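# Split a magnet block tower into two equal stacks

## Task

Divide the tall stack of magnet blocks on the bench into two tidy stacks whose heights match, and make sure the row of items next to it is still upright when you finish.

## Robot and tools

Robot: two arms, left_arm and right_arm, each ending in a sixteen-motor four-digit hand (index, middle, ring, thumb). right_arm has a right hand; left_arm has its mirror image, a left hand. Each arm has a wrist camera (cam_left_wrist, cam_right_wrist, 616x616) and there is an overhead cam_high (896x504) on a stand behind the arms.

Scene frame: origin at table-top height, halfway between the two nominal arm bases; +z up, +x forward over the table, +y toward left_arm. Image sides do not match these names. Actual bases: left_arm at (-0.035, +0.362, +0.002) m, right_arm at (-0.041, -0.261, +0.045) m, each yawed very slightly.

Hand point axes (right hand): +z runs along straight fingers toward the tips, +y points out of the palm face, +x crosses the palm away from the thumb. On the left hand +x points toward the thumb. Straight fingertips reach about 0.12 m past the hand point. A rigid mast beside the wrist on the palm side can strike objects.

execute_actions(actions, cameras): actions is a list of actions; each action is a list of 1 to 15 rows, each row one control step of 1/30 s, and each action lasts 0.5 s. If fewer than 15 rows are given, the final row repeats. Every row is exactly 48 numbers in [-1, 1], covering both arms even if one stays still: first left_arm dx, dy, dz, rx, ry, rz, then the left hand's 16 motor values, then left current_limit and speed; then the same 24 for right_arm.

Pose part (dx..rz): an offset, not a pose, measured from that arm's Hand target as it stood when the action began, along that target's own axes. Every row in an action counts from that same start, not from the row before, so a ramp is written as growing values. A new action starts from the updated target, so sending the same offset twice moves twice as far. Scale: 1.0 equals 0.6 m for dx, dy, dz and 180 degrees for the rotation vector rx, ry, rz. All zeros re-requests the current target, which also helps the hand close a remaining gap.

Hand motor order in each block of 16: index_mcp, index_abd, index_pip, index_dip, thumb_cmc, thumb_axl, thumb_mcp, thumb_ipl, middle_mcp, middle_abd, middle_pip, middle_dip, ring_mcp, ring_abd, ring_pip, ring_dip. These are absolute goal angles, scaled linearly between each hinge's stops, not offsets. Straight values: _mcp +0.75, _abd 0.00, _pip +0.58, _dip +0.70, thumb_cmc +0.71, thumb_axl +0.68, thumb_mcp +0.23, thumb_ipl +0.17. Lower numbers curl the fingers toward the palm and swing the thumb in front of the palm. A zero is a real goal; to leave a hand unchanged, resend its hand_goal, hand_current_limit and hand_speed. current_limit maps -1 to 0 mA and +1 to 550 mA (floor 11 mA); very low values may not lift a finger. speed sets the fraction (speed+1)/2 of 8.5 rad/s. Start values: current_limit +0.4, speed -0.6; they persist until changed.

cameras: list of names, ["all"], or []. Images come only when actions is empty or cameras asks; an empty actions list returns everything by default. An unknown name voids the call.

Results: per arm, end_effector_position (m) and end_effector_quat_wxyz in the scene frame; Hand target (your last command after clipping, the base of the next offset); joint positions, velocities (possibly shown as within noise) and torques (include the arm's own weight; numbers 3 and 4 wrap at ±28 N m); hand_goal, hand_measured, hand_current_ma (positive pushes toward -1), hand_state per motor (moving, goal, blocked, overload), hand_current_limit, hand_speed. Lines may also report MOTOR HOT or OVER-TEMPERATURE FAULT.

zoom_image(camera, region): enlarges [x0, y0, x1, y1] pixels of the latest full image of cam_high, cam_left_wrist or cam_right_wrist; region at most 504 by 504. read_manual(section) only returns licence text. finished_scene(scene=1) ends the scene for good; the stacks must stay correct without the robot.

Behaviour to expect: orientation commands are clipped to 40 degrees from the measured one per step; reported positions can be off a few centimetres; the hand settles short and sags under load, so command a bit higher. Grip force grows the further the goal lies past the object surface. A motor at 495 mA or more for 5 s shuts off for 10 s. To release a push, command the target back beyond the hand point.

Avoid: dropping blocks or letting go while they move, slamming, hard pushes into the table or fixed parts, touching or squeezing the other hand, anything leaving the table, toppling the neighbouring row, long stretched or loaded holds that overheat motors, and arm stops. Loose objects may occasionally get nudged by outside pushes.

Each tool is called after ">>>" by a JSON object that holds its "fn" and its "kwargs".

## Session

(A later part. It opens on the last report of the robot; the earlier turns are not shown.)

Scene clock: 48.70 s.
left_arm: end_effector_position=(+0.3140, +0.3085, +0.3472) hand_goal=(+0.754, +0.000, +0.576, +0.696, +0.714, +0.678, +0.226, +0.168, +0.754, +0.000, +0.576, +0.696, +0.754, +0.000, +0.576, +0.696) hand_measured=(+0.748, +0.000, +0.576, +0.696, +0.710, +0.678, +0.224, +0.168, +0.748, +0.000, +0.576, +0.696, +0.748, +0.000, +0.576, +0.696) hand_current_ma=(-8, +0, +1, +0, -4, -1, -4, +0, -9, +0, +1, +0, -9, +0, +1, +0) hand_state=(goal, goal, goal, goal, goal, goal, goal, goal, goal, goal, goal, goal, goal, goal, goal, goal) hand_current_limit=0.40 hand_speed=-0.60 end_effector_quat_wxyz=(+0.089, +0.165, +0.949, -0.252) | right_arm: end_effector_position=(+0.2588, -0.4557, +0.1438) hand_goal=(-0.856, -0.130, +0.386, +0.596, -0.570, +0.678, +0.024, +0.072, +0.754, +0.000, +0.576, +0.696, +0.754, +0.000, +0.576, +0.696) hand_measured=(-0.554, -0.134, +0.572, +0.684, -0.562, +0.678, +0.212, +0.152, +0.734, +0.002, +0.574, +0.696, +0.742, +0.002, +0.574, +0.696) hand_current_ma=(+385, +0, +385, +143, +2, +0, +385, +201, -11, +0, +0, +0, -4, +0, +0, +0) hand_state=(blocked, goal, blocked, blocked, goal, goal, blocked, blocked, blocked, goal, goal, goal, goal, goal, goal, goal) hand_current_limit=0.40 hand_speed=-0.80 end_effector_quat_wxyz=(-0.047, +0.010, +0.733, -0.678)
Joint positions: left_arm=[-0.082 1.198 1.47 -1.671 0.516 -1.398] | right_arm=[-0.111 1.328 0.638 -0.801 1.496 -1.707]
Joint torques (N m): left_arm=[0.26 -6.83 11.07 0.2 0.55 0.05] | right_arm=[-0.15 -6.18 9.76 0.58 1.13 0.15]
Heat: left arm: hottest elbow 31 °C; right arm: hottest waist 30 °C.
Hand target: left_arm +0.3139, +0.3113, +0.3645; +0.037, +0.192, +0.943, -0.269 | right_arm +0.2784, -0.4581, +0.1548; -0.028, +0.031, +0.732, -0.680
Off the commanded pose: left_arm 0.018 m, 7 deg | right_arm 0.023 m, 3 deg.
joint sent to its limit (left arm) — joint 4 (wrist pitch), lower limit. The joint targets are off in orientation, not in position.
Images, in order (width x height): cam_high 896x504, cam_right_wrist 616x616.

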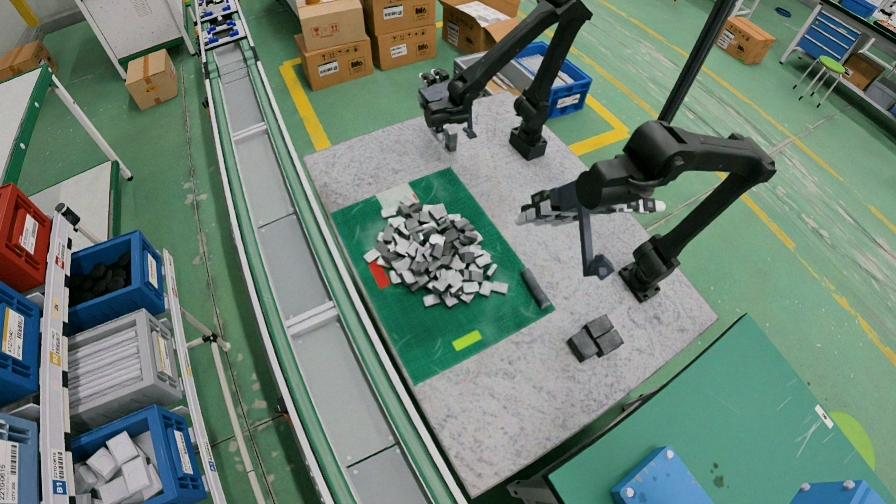

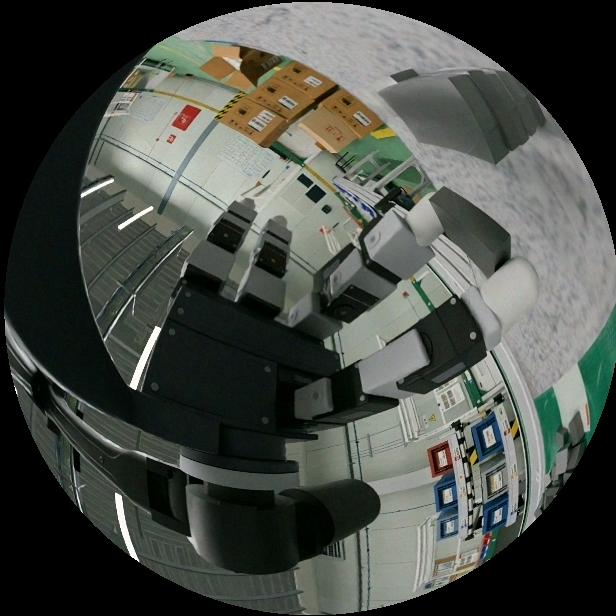

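>>> {"fn": "execute_actions", "kwargs": {"actions": [[[0,0,0,0,0,0,0.754,0,0.576,0.696,0.714,0.678,0.226,0.168,0.754,0,0.576,0.696,0.754,0,0.576,0.696,0.4,-0.6,-0.02,0.01,0,0,0,0.0217,-0.857,-0.13,0.386,0.595,-0.571,0.678,0.023,0.071,0.754,0,0.576,0.696,0.754,0,0.576,0.696,0.4,-0.8]],[[0,0,0,0,0,0,0.754,0,0.576,0.696,0.714,0.678,0.226,0.168,0.754,0,0.576,0.696,0.754,0,0.576,0.696,0.4,-0.6,0,0.02,0,0,0,0,-0.857,-0.13,0.386,0.595,-0.571,0.678,0.023,0.071,0.754,0,0.576,0.696,0.754,0,0.576,0.696,0.4,-0.8]]], "cameras": ["cam_high","cam_right_wrist"]}}

>>> {"fn": "zoom_image", "kwargs": {"camera": "cam_right_wrist", "region": [400, 110, 616, 326]}}

>>> {"fn": "zoom_image", "kwargs": {"camera": "cam_high", "region": [410, 80, 490, 170]}}

Scene clock: 50.67 s.
left_arm: end_effector_position=(+0.3140, +0.3085, +0.3472) hand_goal=(+0.754, +0.000, +0.576, +0.696, +0.714, +0.678, +0.226, +0.168, +0.754, +0.000, +0.576, +0.696, +0.754, +0.000, +0.576, +0.696) hand_measured=(+0.748, +0.000, +0.576, +0.696, +0.710, +0.678, +0.224, +0.168, +0.748, +0.000, +0.576, +0.696, +0.748, +0.000, +0.576, +0.696) hand_current_ma=(-8, +0, +1, +0, -4, -1, -4, +0, -9, +0, +1, +0, -9, +0, +1, +0) hand_state=(goal, goal, goal, goal, goal, goal, goal, goal, goal, goal, goal, goal, goal, goal, goal, goal) hand_current_limit=0.40 hand_speed=-0.60 end_effector_quat_wxyz=(+0.089, +0.165, +0.949, -0.252) | right_arm: end_effector_position=(+0.2724, -0.4571, +0.1274) hand_goal=(-0.856, -0.130, +0.386, +0.596, -0.570, +0.678, +0.024, +0.072, +0.754, +0.000, +0.576, +0.696, +0.754, +0.000, +0.576, +0.696) hand_measured=(-0.554, -0.134, +0.572, +0.684, -0.562, +0.678, +0.212, +0.152, +0.734, +0.002, +0.574, +0.696, +0.742, +0.002, +0.574, +0.696) hand_current_ma=(+385, +0, +385, +143, +2, +0, +385, +201, -11, +0, +0, +0, -4, +0, +0, +0) hand_state=(blocked, goal, blocked, blocked, goal, goal, blocked, blocked, blocked, goal, goal, goal, goal, goal, goal, goal) hand_current_limit=0.40 hand_speed=-0.80 end_effector_quat_wxyz=(-0.021, +0.040, +0.732, -0.680)
Joint positions: left_arm=[-0.082 1.198 1.47 -1.671 0.516 -1.398] | right_arm=[-0.111 1.394 0.638 -0.756 1.496 -1.607]
Joint torques (N m): left_arm=[-0.21 -6.24 11 -0.02 0.59 0.06] | right_arm=[0.26 -6.59 9.36 0.23 1.12 0.2]
Heat: left arm: hottest elbow 31 °C; right arm: hottest waist 30 °C.
Hand target: left_arm +0.3139, +0.3113, +0.3645; +0.037, +0.192, +0.943, -0.269 | right_arm +0.2914, -0.4579, +0.1370; -0.004, +0.056, +0.730, -0.681
Off the commanded pose: left_arm 0.018 m, 7 deg | right_arm 0.021 m, 3 deg.
joint sent to its limit (left arm) — joint 4 (wrist pitch), lower limit. The joint targets are off in orientation, not in position.
Images, in order (width x height): cam_high 896x504, cam_right_wrist 616x616.

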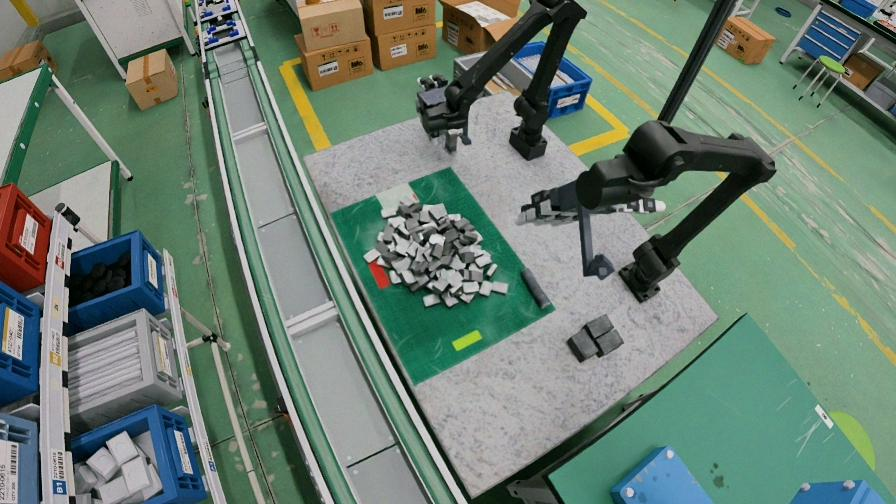

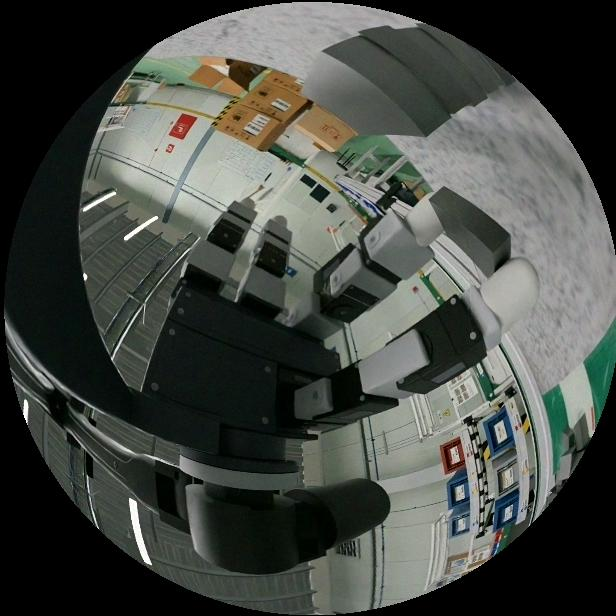

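Scaled by 2.333 from the camera's 616x616 image, which has a finer 880x880 frame.

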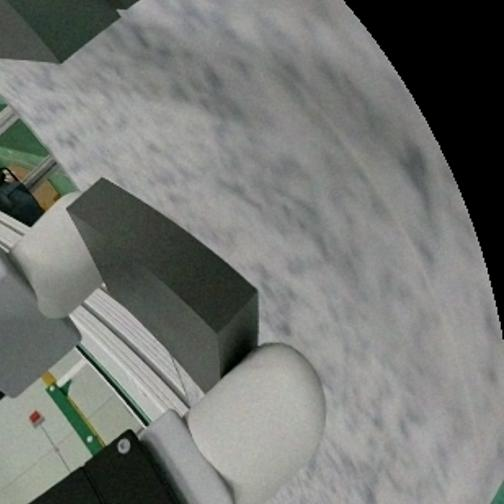

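Scaled by 5.600 from the camera's 896x504 image, which has a finer 1280x720 frame.

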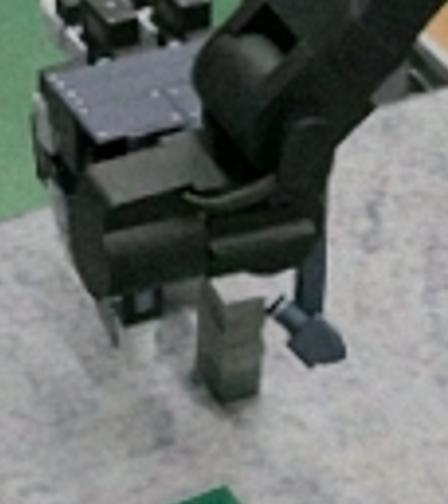

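>>> {"fn": "zoom_image", "kwargs": {"camera": "cam_right_wrist", "region": [300, 15, 540, 145]}}

Scaled by 2.100 from the camera's 616x616 image, which has a finer 880x880 frame.

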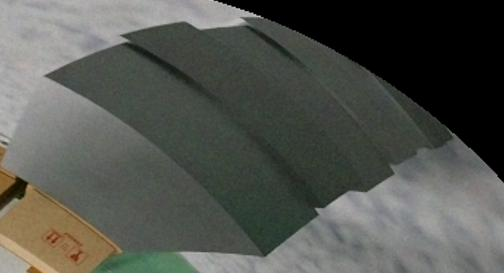

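>>> {"fn": "execute_actions", "kwargs": {"actions": [[[0,0,0,0,0,0,0.754,0,0.576,0.696,0.714,0.678,0.226,0.168,0.754,0,0.576,0.696,0.754,0,0.576,0.696,0.4,-0.6,0,0.035,0,0,0,0,-0.857,-0.13,0.386,0.595,-0.571,0.678,0.023,0.071,0.754,0,0.576,0.696,0.754,0,0.576,0.696,0.4,-0.8]],[[0,0,0,0,0,0,0.754,0,0.576,0.696,0.714,0.678,0.226,0.168,0.754,0,0.576,0.696,0.754,0,0.576,0.696,0.4,-0.6,0,0.03,0,0,0,0,-0.857,-0.13,0.386,0.595,-0.571,0.678,0.023,0.071,0.754,0,0.576,0.696,0.754,0,0.576,0.696,0.4,-0.8]]], "cameras": ["cam_high","cam_right_wrist"]}}

>>> {"fn": "zoom_image", "kwargs": {"camera": "cam_right_wrist", "region": [300, 10, 616, 326]}}

>>> {"fn": "zoom_image", "kwargs": {"camera": "cam_high", "region": [410, 80, 490, 170]}}

Scene clock: 52.87 s.
left_arm: end_effector_position=(+0.3140, +0.3085, +0.3472) hand_goal=(+0.754, +0.000, +0.576, +0.696, +0.714, +0.678, +0.226, +0.168, +0.754, +0.000, +0.576, +0.696, +0.754, +0.000, +0.576, +0.696) hand_measured=(+0.748, +0.000, +0.576, +0.696, +0.710, +0.678, +0.224, +0.168, +0.748, +0.000, +0.576, +0.696, +0.748, +0.000, +0.576, +0.696) hand_current_ma=(-8, +0, +1, +0, -4, -1, -4, +0, -9, +0, +1, +0, -9, +0, +1, +0) hand_state=(goal, goal, goal, goal, goal, goal, goal, goal, goal, goal, goal, goal, goal, goal, goal, goal) hand_current_limit=0.40 hand_speed=-0.60 end_effector_quat_wxyz=(+0.089, +0.165, +0.949, -0.252) | right_arm: end_effector_position=(+0.2788, -0.4578, +0.0932) hand_goal=(-0.856, -0.130, +0.386, +0.596, -0.570, +0.678, +0.024, +0.072, +0.754, +0.000, +0.576, +0.696, +0.754, +0.000, +0.576, +0.696) hand_measured=(-0.554, -0.134, +0.572, +0.684, -0.562, +0.678, +0.212, +0.152, +0.734, +0.002, +0.574, +0.696, +0.742, +0.002, +0.574, +0.696) hand_current_ma=(+385, +0, +385, +143, +2, +0, +385, +201, -11, +0, +0, +0, -4, +0, +0, +0) hand_state=(blocked, goal, blocked, blocked, goal, goal, blocked, blocked, blocked, goal, goal, goal, goal, goal, goal, goal) hand_current_limit=0.40 hand_speed=-0.80 end_effector_quat_wxyz=(-0.019, +0.046, +0.732, -0.680)
Joint positions: left_arm=[-0.082 1.198 1.47 -1.671 0.516 -1.398] | right_arm=[-0.111 1.514 0.638 -0.719 1.496 -1.512]
Joint torques (N m): left_arm=[0.09 -5.6 11.11 0.01 0.55 0.07] | right_arm=[1.08 -7.71 7.51 0.16 1.1 0.19]
Heat: left arm: hottest elbow 31 °C; right arm: hottest waist 30 °C.
Hand target: left_arm +0.3139, +0.3113, +0.3645; +0.037, +0.192, +0.943, -0.269 | right_arm +0.2943, -0.4553, +0.0982; -0.004, +0.056, +0.730, -0.681
Off the commanded pose: left_arm 0.018 m, 7 deg | right_arm 0.017 m, 2 deg.
joint sent to its limit (left arm) — joint 4 (wrist pitch), lower limit. The joint targets are off in orientation, not in position.
Images, in order (width x height): cam_high 896x504, cam_right_wrist 616x616.

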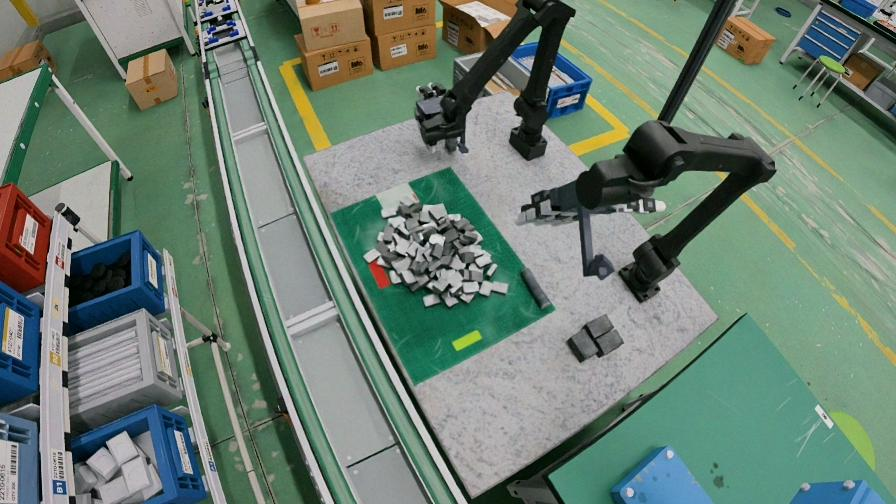

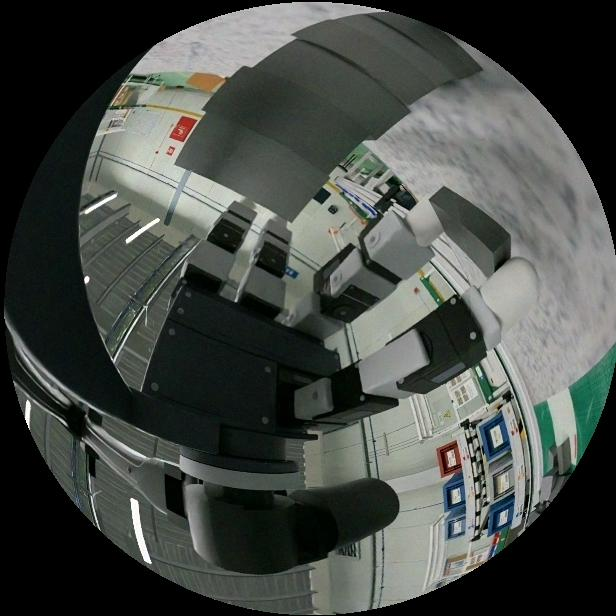

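Scaled by 1.595 from the camera's 616x616 image, which has a finer 880x880 frame.

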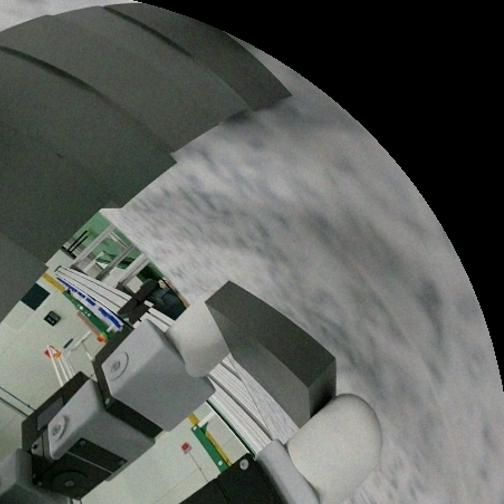

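Scaled by 5.600 from the camera's 896x504 image, which has a finer 1280x720 frame.

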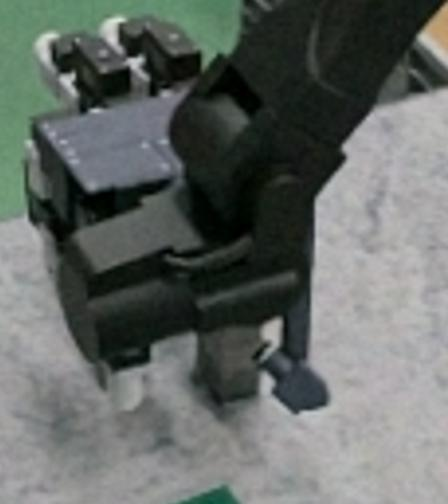

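>>> {"fn": "execute_actions", "kwargs": {"actions": [[[0,0,0,0,0,0,0.754,0,0.576,0.696,0.714,0.678,0.226,0.168,0.754,0,0.576,0.696,0.754,0,0.576,0.696,0.4,-0.6,0,0.03,0,0,0,0,-0.857,-0.13,0.386,0.595,-0.571,0.678,0.023,0.071,0.754,0,0.576,0.696,0.754,0,0.576,0.696,0.4,-0.8]],[[0,0,0,0,0,0,0.754,0,0.576,0.696,0.714,0.678,0.226,0.168,0.754,0,0.576,0.696,0.754,0,0.576,0.696,0.4,-0.6,0,0.01,0,0,0,-0.005,-0.857,-0.13,0.386,0.595,-0.571,0.678,0.023,0.071,0.754,0,0.576,0.696,0.754,0,0.576,0.696,0.4,-0.8]]], "cameras": ["cam_high","cam_right_wrist"]}}

>>> {"fn": "zoom_image", "kwargs": {"camera": "cam_right_wrist", "region": [300, 10, 616, 326]}}

>>> {"fn": "zoom_image", "kwargs": {"camera": "cam_high", "region": [410, 80, 490, 170]}}

Scene clock: 54.57 s.
left_arm: end_effector_position=(+0.3140, +0.3085, +0.3472) hand_goal=(+0.754, +0.000, +0.576, +0.696, +0.714, +0.678, +0.226, +0.168, +0.754, +0.000, +0.576, +0.696, +0.754, +0.000, +0.576, +0.696) hand_measured=(+0.748, +0.000, +0.576, +0.696, +0.710, +0.678, +0.224, +0.168, +0.748, +0.000, +0.576, +0.696, +0.748, +0.000, +0.576, +0.696) hand_current_ma=(-8, +0, +1, +0, -4, -1, -4, +0, -9, +0, +1, +0, -9, +0, +1, +0) hand_state=(goal, goal, goal, goal, goal, goal, goal, goal, goal, goal, goal, goal, goal, goal, goal, goal) hand_current_limit=0.40 hand_speed=-0.60 end_effector_quat_wxyz=(+0.089, +0.165, +0.949, -0.252) | right_arm: end_effector_position=(+0.2788, -0.4567, +0.0691) hand_goal=(-0.856, -0.130, +0.386, +0.596, -0.570, +0.678, +0.024, +0.072, +0.754, +0.000, +0.576, +0.696, +0.754, +0.000, +0.576, +0.696) hand_measured=(-0.554, -0.134, +0.572, +0.684, -0.562, +0.678, +0.212, +0.152, +0.734, +0.002, +0.574, +0.696, +0.742, +0.002, +0.574, +0.696) hand_current_ma=(+385, +0, +385, +143, +2, +0, +385, +201, -11, +0, +0, +0, -4, +0, +0, +0) hand_state=(blocked, goal, blocked, blocked, goal, goal, blocked, blocked, blocked, goal, goal, goal, goal, goal, goal, goal) hand_current_limit=0.40 hand_speed=-0.80 end_effector_quat_wxyz=(-0.023, +0.043, +0.732, -0.680)
Joint positions: left_arm=[-0.082 1.198 1.47 -1.671 0.516 -1.398] | right_arm=[-0.107 1.596 0.638 -0.708 1.496 -1.452]
Joint torques (N m): left_arm=[0.91 -6.59 10.89 -0.02 0.54 0.03] | right_arm=[1.14 -8.18 7.35 -0.31 1.09 0.17]
Heat: left arm: hottest elbow 31 °C; right arm: hottest waist 30 °C.
Hand target: left_arm +0.3139, +0.3113, +0.3645; +0.037, +0.192, +0.943, -0.269 | right_arm +0.2961, -0.4537, +0.0743; -0.010, +0.050, +0.731, -0.681
Off the commanded pose: left_arm 0.018 m, 7 deg | right_arm 0.018 m, 2 deg.
joint sent to its limit (left arm) — joint 4 (wrist pitch), lower limit. The joint targets are off in orientation, not in position.
Images, in order (width x height): cam_high 896x504, cam_right_wrist 616x616.

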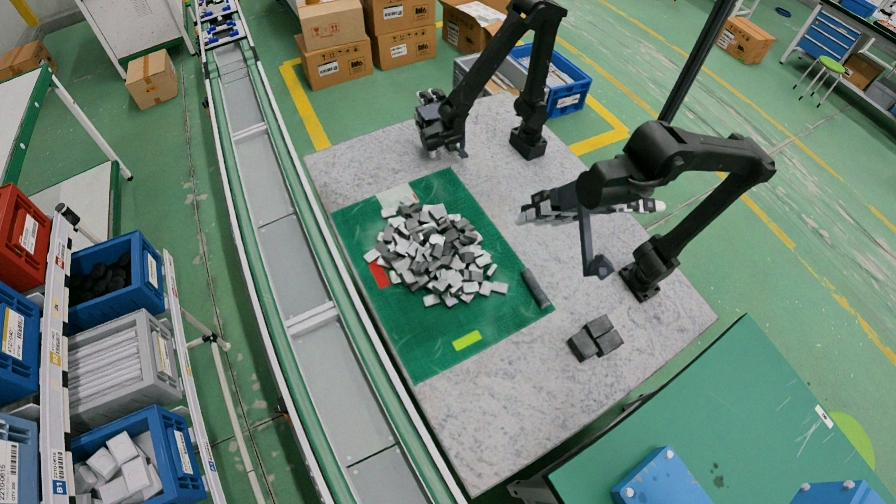

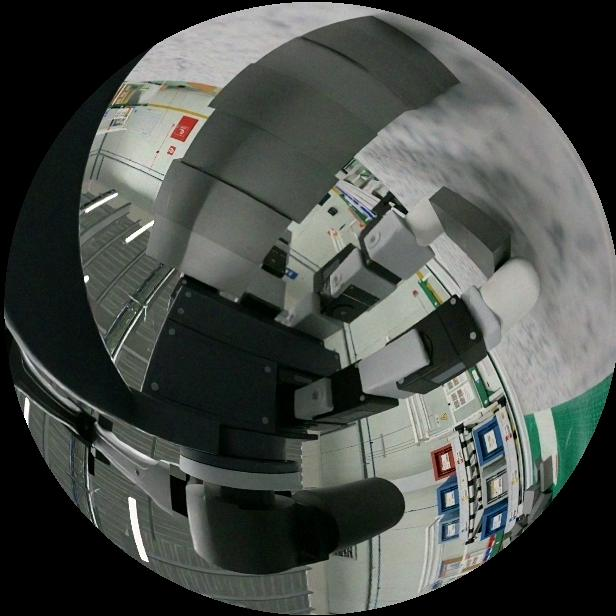

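Scaled by 1.595 from the camera's 616x616 image, which has a finer 880x880 frame.

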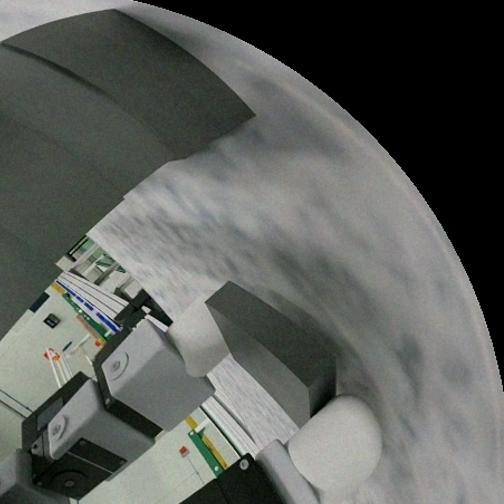

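Scaled by 5.600 from the camera's 896x504 image, which has a finer 1280x720 frame.

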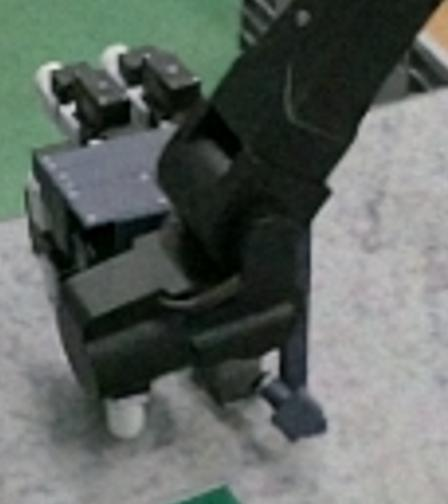

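>>> {"fn": "execute_actions", "kwargs": {"actions": [[[0,0,0,0,0,0,0.754,0,0.576,0.696,0.714,0.678,0.226,0.168,0.754,0,0.576,0.696,0.754,0,0.576,0.696,0.4,-0.6,0,0.0133,0,0,0,0,-0.857,-0.13,0.386,0.595,-0.571,0.678,0.023,0.071,0.754,0,0.576,0.696,0.754,0,0.576,0.696,0.4,-0.8]]], "cameras": ["cam_high","cam_right_wrist"]}}

>>> {"fn": "zoom_image", "kwargs": {"camera": "cam_right_wrist", "region": [400, 140, 616, 356]}}

>>> {"fn": "zoom_image", "kwargs": {"camera": "cam_high", "region": [410, 80, 490, 170]}}

Scene clock: 55.60 s.
left_arm: end_effector_position=(+0.3140, +0.3085, +0.3472) hand_goal=(+0.754, +0.000, +0.576, +0.696, +0.714, +0.678, +0.226, +0.168, +0.754, +0.000, +0.576, +0.696, +0.754, +0.000, +0.576, +0.696) hand_measured=(+0.748, +0.000, +0.576, +0.696, +0.710, +0.678, +0.224, +0.168, +0.748, +0.000, +0.576, +0.696, +0.748, +0.000, +0.576, +0.696) hand_current_ma=(-8, +0, +1, +0, -4, -1, -4, +0, -9, +0, +1, +0, -9, +0, +1, +0) hand_state=(goal, goal, goal, goal, goal, goal, goal, goal, goal, goal, goal, goal, goal, goal, goal, goal) hand_current_limit=0.40 hand_speed=-0.60 end_effector_quat_wxyz=(+0.089, +0.165, +0.949, -0.252) | right_arm: end_effector_position=(+0.2781, -0.4561, +0.0624) hand_goal=(-0.856, -0.130, +0.386, +0.596, -0.570, +0.678, +0.024, +0.072, +0.754, +0.000, +0.576, +0.696, +0.754, +0.000, +0.576, +0.696) hand_measured=(-0.554, -0.142, +0.572, +0.684, -0.568, +0.678, +0.212, +0.152, +0.734, +0.002, +0.574, +0.696, +0.742, +0.002, +0.574, +0.696) hand_current_ma=(+385, -3, +385, +143, +0, +0, +385, +201, -11, +0, +0, +0, -4, +0, +0, +0) hand_state=(blocked, goal, blocked, blocked, goal, goal, blocked, blocked, blocked, goal, goal, goal, goal, goal, goal, goal) hand_current_limit=0.40 hand_speed=-0.80 end_effector_quat_wxyz=(-0.025, +0.041, +0.732, -0.680)
Joint positions: left_arm=[-0.082 1.198 1.47 -1.671 0.516 -1.398] | right_arm=[-0.105 1.619 0.638 -0.709 1.496 -1.432]
Joint torques (N m): left_arm=[0.73 -6.42 10.93 -0.09 0.57 -0.02] | right_arm=[1.14 -8.06 7.25 -0.21 1.04 0.21]
Heat: left arm: hottest elbow 31 °C; right arm: hottest waist 30 °C.
Hand target: left_arm +0.3139, +0.3113, +0.3645; +0.037, +0.192, +0.943, -0.269 | right_arm +0.2965, -0.4531, +0.0662; -0.010, +0.050, +0.731, -0.681
Off the commanded pose: left_arm 0.018 m, 7 deg | right_arm 0.019 m, 2 deg.
joint sent to its limit (left arm) — joint 4 (wrist pitch), lower limit. The joint targets are off in orientation, not in position.
Images, in order (width x height): cam_high 896x504, cam_right_wrist 616x616.

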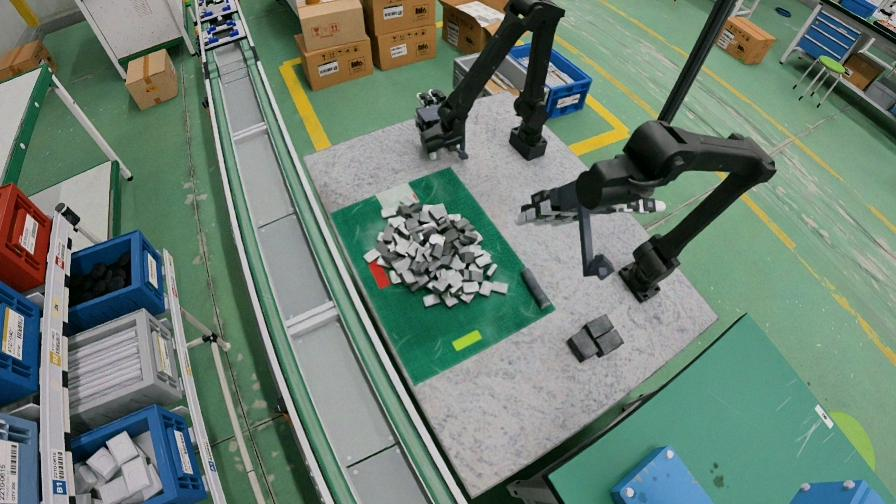

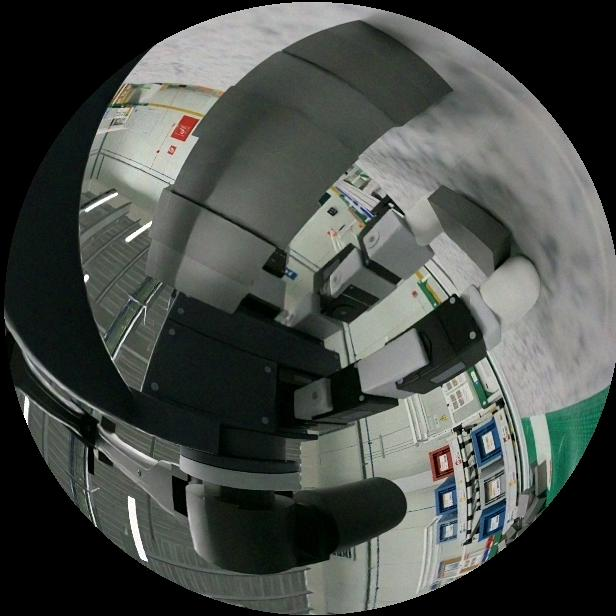

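Scaled by 2.333 from the camera's 616x616 image, which has a finer 880x880 frame.

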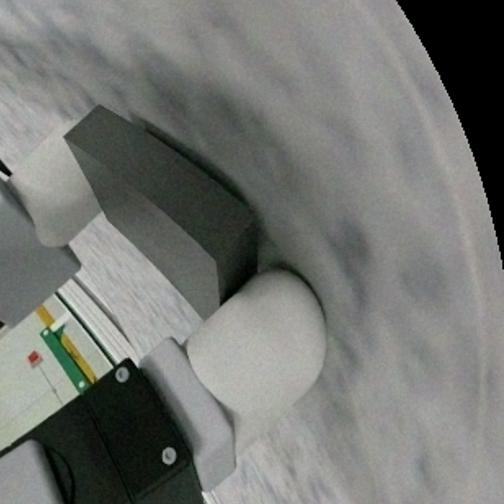

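Scaled by 5.600 from the camera's 896x504 image, which has a finer 1280x720 frame.

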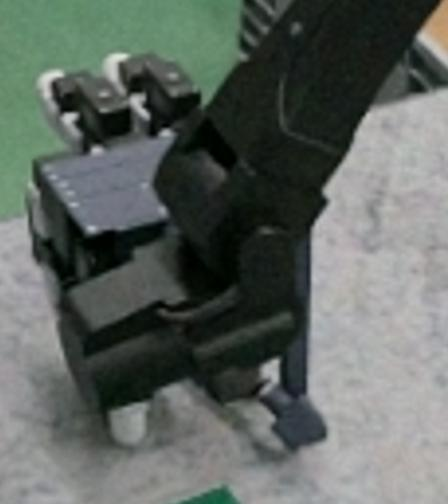

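>>> {"fn": "zoom_image", "kwargs": {"camera": "cam_right_wrist", "region": [400, 170, 560, 330]}}

>>> {"fn": "zoom_image", "kwargs": {"camera": "cam_high", "region": [420, 140, 480, 170]}}

Scaled by 3.150 from the camera's 616x616 image, which has a finer 880x880 frame.

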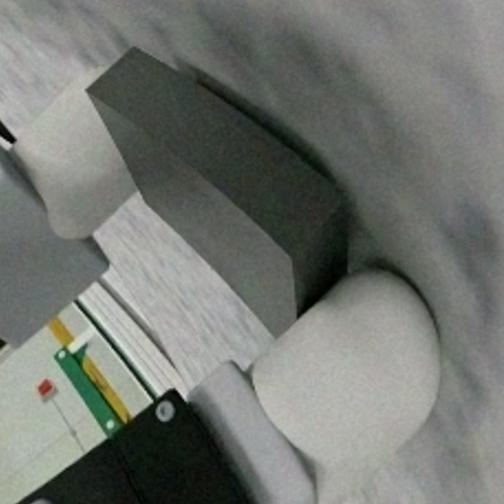

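Scaled by 8.400 from the camera's 896x504 image, which has a finer 1280x720 frame.

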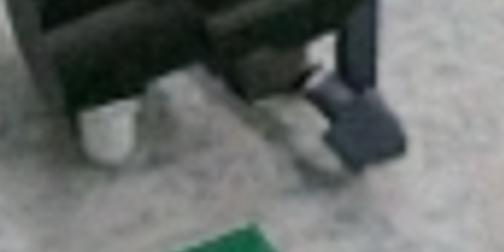

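>>> {"fn": "execute_actions", "kwargs": {"actions": [[[0,0,0,0,0,0,0.754,0,0.576,0.696,0.714,0.678,0.226,0.168,0.754,0,0.576,0.696,0.754,0,0.576,0.696,0.4,-0.6,0,0.007,0,0,0,0,-0.857,-0.13,0.386,0.595,-0.571,0.678,0.023,0.071,0.754,0,0.576,0.696,0.754,0,0.576,0.696,0.4,-0.8]]], "cameras": ["cam_high","cam_right_wrist"]}}

>>> {"fn": "zoom_image", "kwargs": {"camera": "cam_right_wrist", "region": [400, 170, 560, 330]}}

Scene clock: 56.67 s.
left_arm: end_effector_position=(+0.3140, +0.3085, +0.3472) hand_goal=(+0.754, +0.000, +0.576, +0.696, +0.714, +0.678, +0.226, +0.168, +0.754, +0.000, +0.576, +0.696, +0.754, +0.000, +0.576, +0.696) hand_measured=(+0.748, +0.000, +0.576, +0.696, +0.710, +0.678, +0.224, +0.168, +0.748, +0.000, +0.576, +0.696, +0.748, +0.000, +0.576, +0.696) hand_current_ma=(-8, +0, +1, +0, -4, -1, -4, +0, -9, +0, +1, +0, -9, +0, +1, +0) hand_state=(goal, goal, goal, goal, goal, goal, goal, goal, goal, goal, goal, goal, goal, goal, goal, goal) hand_current_limit=0.40 hand_speed=-0.60 end_effector_quat_wxyz=(+0.089, +0.165, +0.949, -0.252) | right_arm: end_effector_position=(+0.2786, -0.4561, +0.0620) hand_goal=(-0.856, -0.130, +0.386, +0.596, -0.570, +0.678, +0.024, +0.072, +0.754, +0.000, +0.576, +0.696, +0.754, +0.000, +0.576, +0.696) hand_measured=(-0.554, -0.150, +0.572, +0.684, -0.574, +0.678, +0.212, +0.152, +0.734, +0.002, +0.574, +0.696, +0.742, +0.002, +0.574, +0.696) hand_current_ma=(+385, -7, +385, +143, +0, +0, +385, +201, -11, +0, +0, +0, -4, +0, +0, +0) hand_state=(blocked, goal, blocked, blocked, goal, goal, blocked, blocked, blocked, goal, goal, goal, goal, goal, goal, goal) hand_current_limit=0.40 hand_speed=-0.80 end_effector_quat_wxyz=(-0.023, +0.043, +0.732, -0.680)
Joint positions: left_arm=[-0.082 1.198 1.47 -1.671 0.516 -1.398] | right_arm=[-0.105 1.621 0.638 -0.709 1.496 -1.423]
Joint torques (N m): left_arm=[0.91 -6.83 11.18 -0.14 0.56 0.06] | right_arm=[1.26 -7 7.23 -0.03 1.04 0.25]
Heat: left arm: hottest elbow 31 °C; right arm: hottest waist 30 °C.
Hand target: left_arm +0.3139, +0.3113, +0.3645; +0.037, +0.192, +0.943, -0.269 | right_arm +0.2967, -0.4529, +0.0621; -0.010, +0.050, +0.731, -0.681
Off the commanded pose: left_arm 0.018 m, 7 deg | right_arm 0.018 m, 2 deg.
joint sent to its limit (left arm) — joint 4 (wrist pitch), lower limit. The joint targets are off in orientation, not in position.
Images, in order (width x height): cam_high 896x504, cam_right_wrist 616x616.

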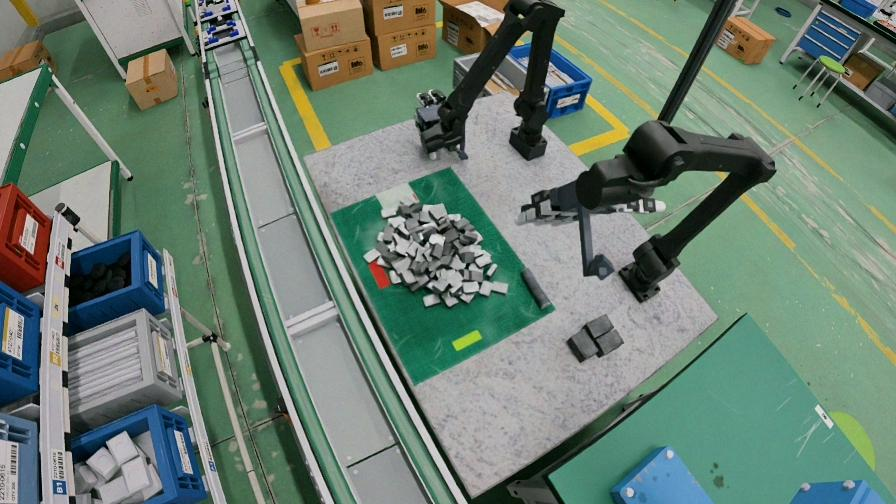

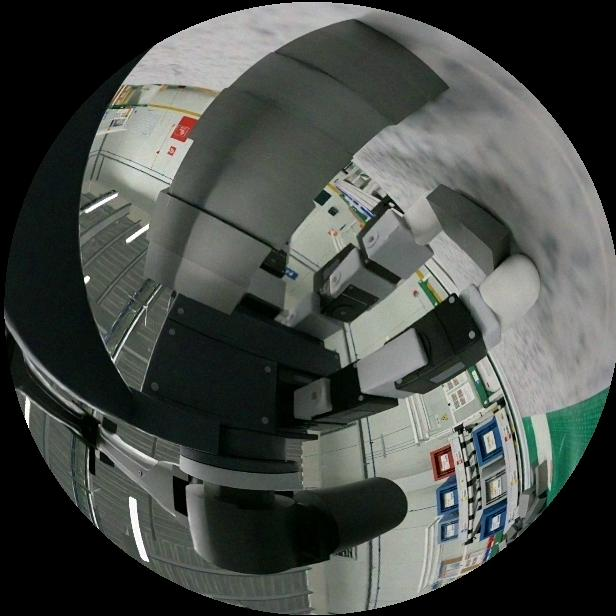

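Scaled by 3.150 from the camera's 616x616 image, which has a finer 880x880 frame.

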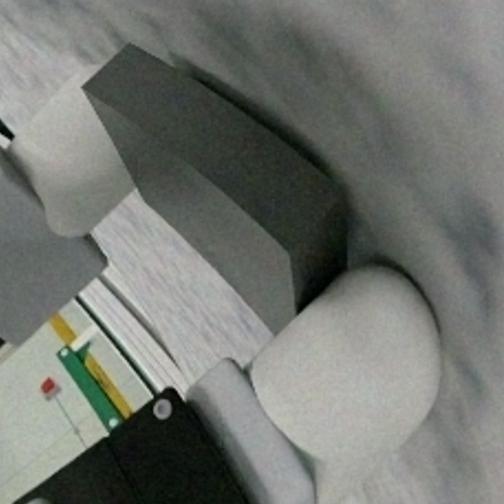

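>>> {"fn": "execute_actions", "kwargs": {"actions": [[[0,0,0,0,0,0,0.754,0,0.576,0.696,0.714,0.678,0.226,0.168,0.754,0,0.576,0.696,0.754,0,0.576,0.696,0.4,-0.6,0,-0.004,0,0,0,0,-0.6,-0.13,0.54,0.68,-0.571,0.678,0.18,0.15,0.754,0,0.576,0.696,0.754,0,0.576,0.696,0.4,-0.8]],[[0,0,0,0,0,0,0.754,0,0.576,0.696,0.714,0.678,0.226,0.168,0.754,0,0.576,0.696,0.754,0,0.576,0.696,0.4,-0.6,0,0,0,0,0,0,-0.545,-0.13,0.576,0.696,-0.571,0.678,0.228,0.168,0.754,0,0.576,0.696,0.754,0,0.576,0.696,0.4,-0.9]],[[0,0,0,0,0,0,0.754,0,0.576,0.696,0.714,0.678,0.226,0.168,0.754,0,0.576,0.696,0.754,0,0.576,0.696,0.4,-0.6,0,0,0,0,0,0,-0.46,-0.13,0.576,0.696,-0.571,0.678,0.3,0.168,0.754,0,0.576,0.696,0.754,0,0.576,0.696,0.4,-0.8]]], "cameras": ["cam_high","cam_right_wrist"]}}

>>> {"fn": "zoom_image", "kwargs": {"camera": "cam_right_wrist", "region": [400, 140, 600, 340]}}

Scene clock: 58.77 s.
left_arm: end_effector_position=(+0.3140, +0.3085, +0.3472) hand_goal=(+0.754, +0.000, +0.576, +0.696, +0.714, +0.678, +0.226, +0.168, +0.754, +0.000, +0.576, +0.696, +0.754, +0.000, +0.576, +0.696) hand_measured=(+0.748, +0.000, +0.576, +0.696, +0.710, +0.678, +0.224, +0.168, +0.748, +0.000, +0.576, +0.696, +0.748, +0.000, +0.576, +0.696) hand_current_ma=(-8, +0, +1, +0, -4, -1, -4, +0, -9, +0, +1, +0, -9, +0, +1, +0) hand_state=(goal, goal, goal, goal, goal, goal, goal, goal, goal, goal, goal, goal, goal, goal, goal, goal) hand_current_limit=0.40 hand_speed=-0.60 end_effector_quat_wxyz=(+0.089, +0.165, +0.949, -0.252) | right_arm: end_effector_position=(+0.2793, -0.4556, +0.0624) hand_goal=(-0.460, -0.130, +0.576, +0.696, -0.570, +0.678, +0.300, +0.168, +0.754, +0.000, +0.576, +0.696, +0.754, +0.000, +0.576, +0.696) hand_measured=(-0.510, -0.156, +0.564, +0.690, -0.574, +0.678, +0.296, +0.166, +0.734, +0.002, +0.574, +0.696, +0.742, +0.002, +0.574, +0.696) hand_current_ma=(-55, -12, -4, -1, +0, +0, -1, +0, -11, +0, +0, +0, -4, +0, +0, +0) hand_state=(blocked, blocked, goal, goal, goal, goal, goal, goal, blocked, goal, goal, goal, goal, goal, goal, goal) hand_current_limit=0.40 hand_speed=-0.80 end_effector_quat_wxyz=(-0.021, +0.043, +0.731, -0.681)
Joint positions: left_arm=[-0.082 1.198 1.47 -1.671 0.516 -1.398] | right_arm=[-0.103 1.621 0.638 -0.709 1.498 -1.421]
Joint torques (N m): left_arm=[0.09 -6.07 11.08 -0.05 0.56 0] | right_arm=[0.97 -7.65 7.27 -0.21 0.96 0.17]
Heat: left arm: hottest elbow 31 °C; right arm: hottest waist 30 °C.
Hand target: left_arm +0.3139, +0.3113, +0.3645; +0.037, +0.192, +0.943, -0.269 | right_arm +0.2966, -0.4531, +0.0645; -0.010, +0.050, +0.731, -0.681
Off the commanded pose: left_arm 0.018 m, 7 deg | right_arm 0.018 m, 2 deg.
joint sent to its limit (left arm) — joint 4 (wrist pitch), lower limit. The joint targets are off in orientation, not in position.
Images, in order (width x height): cam_high 896x504, cam_right_wrist 616x616.

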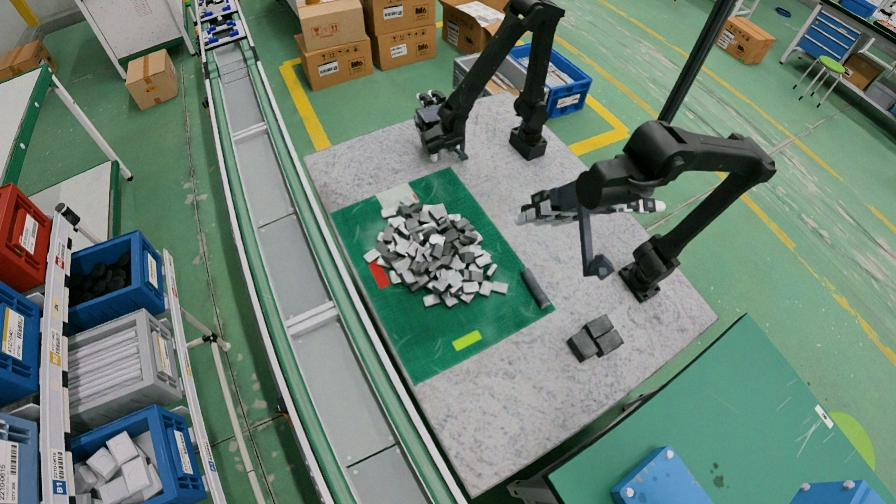

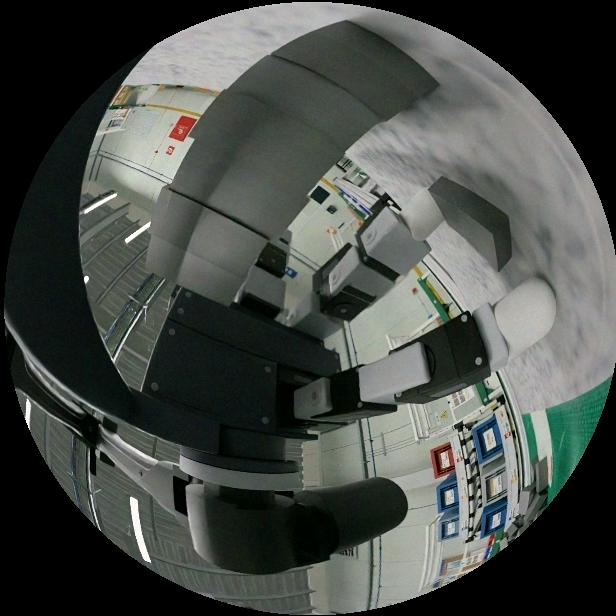

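Scaled by 2.520 from the camera's 616x616 image, which has a finer 880x880 frame.

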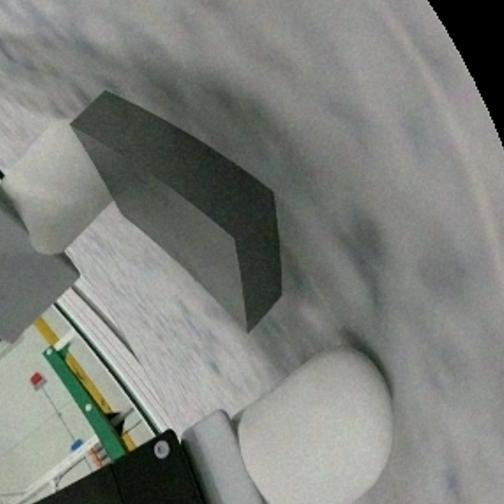

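>>> {"fn": "execute_actions", "kwargs": {"actions": [[[0,0,0,0,0,0,0.754,0,0.576,0.696,0.714,0.678,0.226,0.168,0.754,0,0.576,0.696,0.754,0,0.576,0.696,0.4,-0.6,0,-0.005,0,0,0,0,-0.49,-0.13,0.576,0.696,-0.571,0.678,0.3,0.168,0.754,0,0.576,0.696,0.754,0,0.576,0.696,0.4,-0.8]],[[0,0,0,0,0,0,0.754,0,0.576,0.696,0.714,0.678,0.226,0.168,0.754,0,0.576,0.696,0.754,0,0.576,0.696,0.4,-0.6,0,-0.007,0,0,0,0,-0.46,-0.13,0.576,0.696,-0.571,0.678,0.3,0.168,0.754,0,0.576,0.696,0.754,0,0.576,0.696,0.4,-0.8]],[[0,0,0,0,0,0,0.754,0,0.576,0.696,0.714,0.678,0.226,0.168,0.754,0,0.576,0.696,0.754,0,0.576,0.696,0.4,-0.6,0,-0.01,0,0,0,0,-0.46,-0.13,0.576,0.696,-0.571,0.678,0.3,0.168,0.754,0,0.576,0.696,0.754,0,0.576,0.696,0.4,-0.8]]], "cameras": ["cam_high","cam_right_wrist"]}}

>>> {"fn": "zoom_image", "kwargs": {"camera": "cam_right_wrist", "region": [400, 100, 616, 316]}}

Scene clock: 60.77 s.
left_arm: end_effector_position=(+0.3140, +0.3085, +0.3472) hand_goal=(+0.754, +0.000, +0.576, +0.696, +0.714, +0.678, +0.226, +0.168, +0.754, +0.000, +0.576, +0.696, +0.754, +0.000, +0.576, +0.696) hand_measured=(+0.748, +0.000, +0.576, +0.696, +0.710, +0.678, +0.224, +0.168, +0.748, +0.000, +0.576, +0.696, +0.748, +0.000, +0.576, +0.696) hand_current_ma=(-8, +0, +1, +0, -4, -1, -4, +0, -9, +0, +1, +0, -9, +0, +1, +0) hand_state=(goal, goal, goal, goal, goal, goal, goal, goal, goal, goal, goal, goal, goal, goal, goal, goal) hand_current_limit=0.40 hand_speed=-0.60 end_effector_quat_wxyz=(+0.089, +0.165, +0.949, -0.252) | right_arm: end_effector_position=(+0.2770, -0.4554, +0.0639) hand_goal=(-0.460, -0.130, +0.576, +0.696, -0.570, +0.678, +0.300, +0.168, +0.754, +0.000, +0.576, +0.696, +0.754, +0.000, +0.576, +0.696) hand_measured=(-0.474, -0.132, +0.568, +0.690, -0.572, +0.678, +0.296, +0.166, +0.734, +0.002, +0.574, +0.696, +0.742, +0.002, +0.574, +0.696) hand_current_ma=(-5, +0, -2, -1, +0, +0, -1, +0, -11, +0, +0, +0, -4, +0, +0, +0) hand_state=(goal, goal, goal, goal, goal, goal, goal, goal, blocked, goal, goal, goal, goal, goal, goal, goal) hand_current_limit=0.40 hand_speed=-0.80 end_effector_quat_wxyz=(-0.028, +0.037, +0.731, -0.681)
Joint positions: left_arm=[-0.082 1.198 1.47 -1.671 0.516 -1.398] | right_arm=[-0.103 1.618 0.641 -0.733 1.498 -1.421]
Joint torques (N m): left_arm=[1.03 -6.77 10.92 -0.02 0.6 0.02] | right_arm=[0.73 -10.81 7.3 -0.35 0.99 -0.02]
Heat: left arm: hottest elbow 31 °C; right arm: hottest waist 30 °C.
Hand target: left_arm +0.3139, +0.3113, +0.3645; +0.037, +0.192, +0.943, -0.269 | right_arm +0.2958, -0.4540, +0.0776; -0.010, +0.050, +0.731, -0.681
Off the commanded pose: left_arm 0.018 m, 7 deg | right_arm 0.023 m, 3 deg.
joint sent to its limit (left arm) — joint 4 (wrist pitch), lower limit. The joint targets are off in orientation, not in position.
Images, in order (width x height): cam_high 896x504, cam_right_wrist 616x616.

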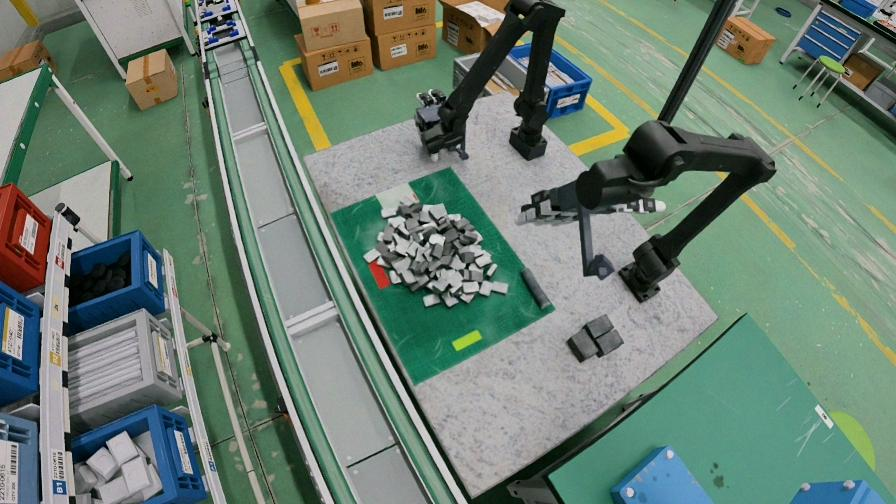

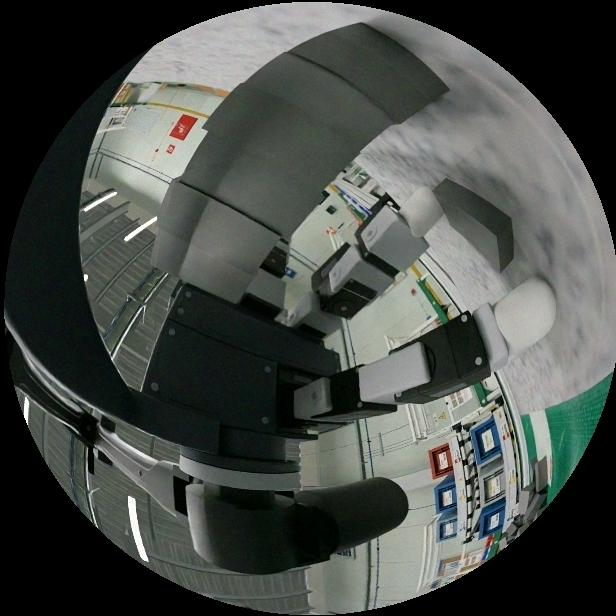

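Scaled by 2.333 from the camera's 616x616 image, which has a finer 880x880 frame.

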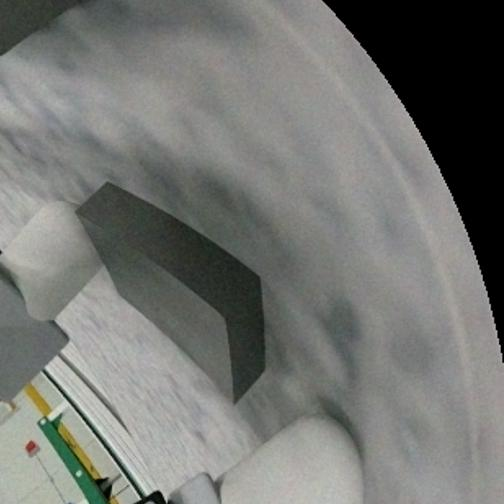

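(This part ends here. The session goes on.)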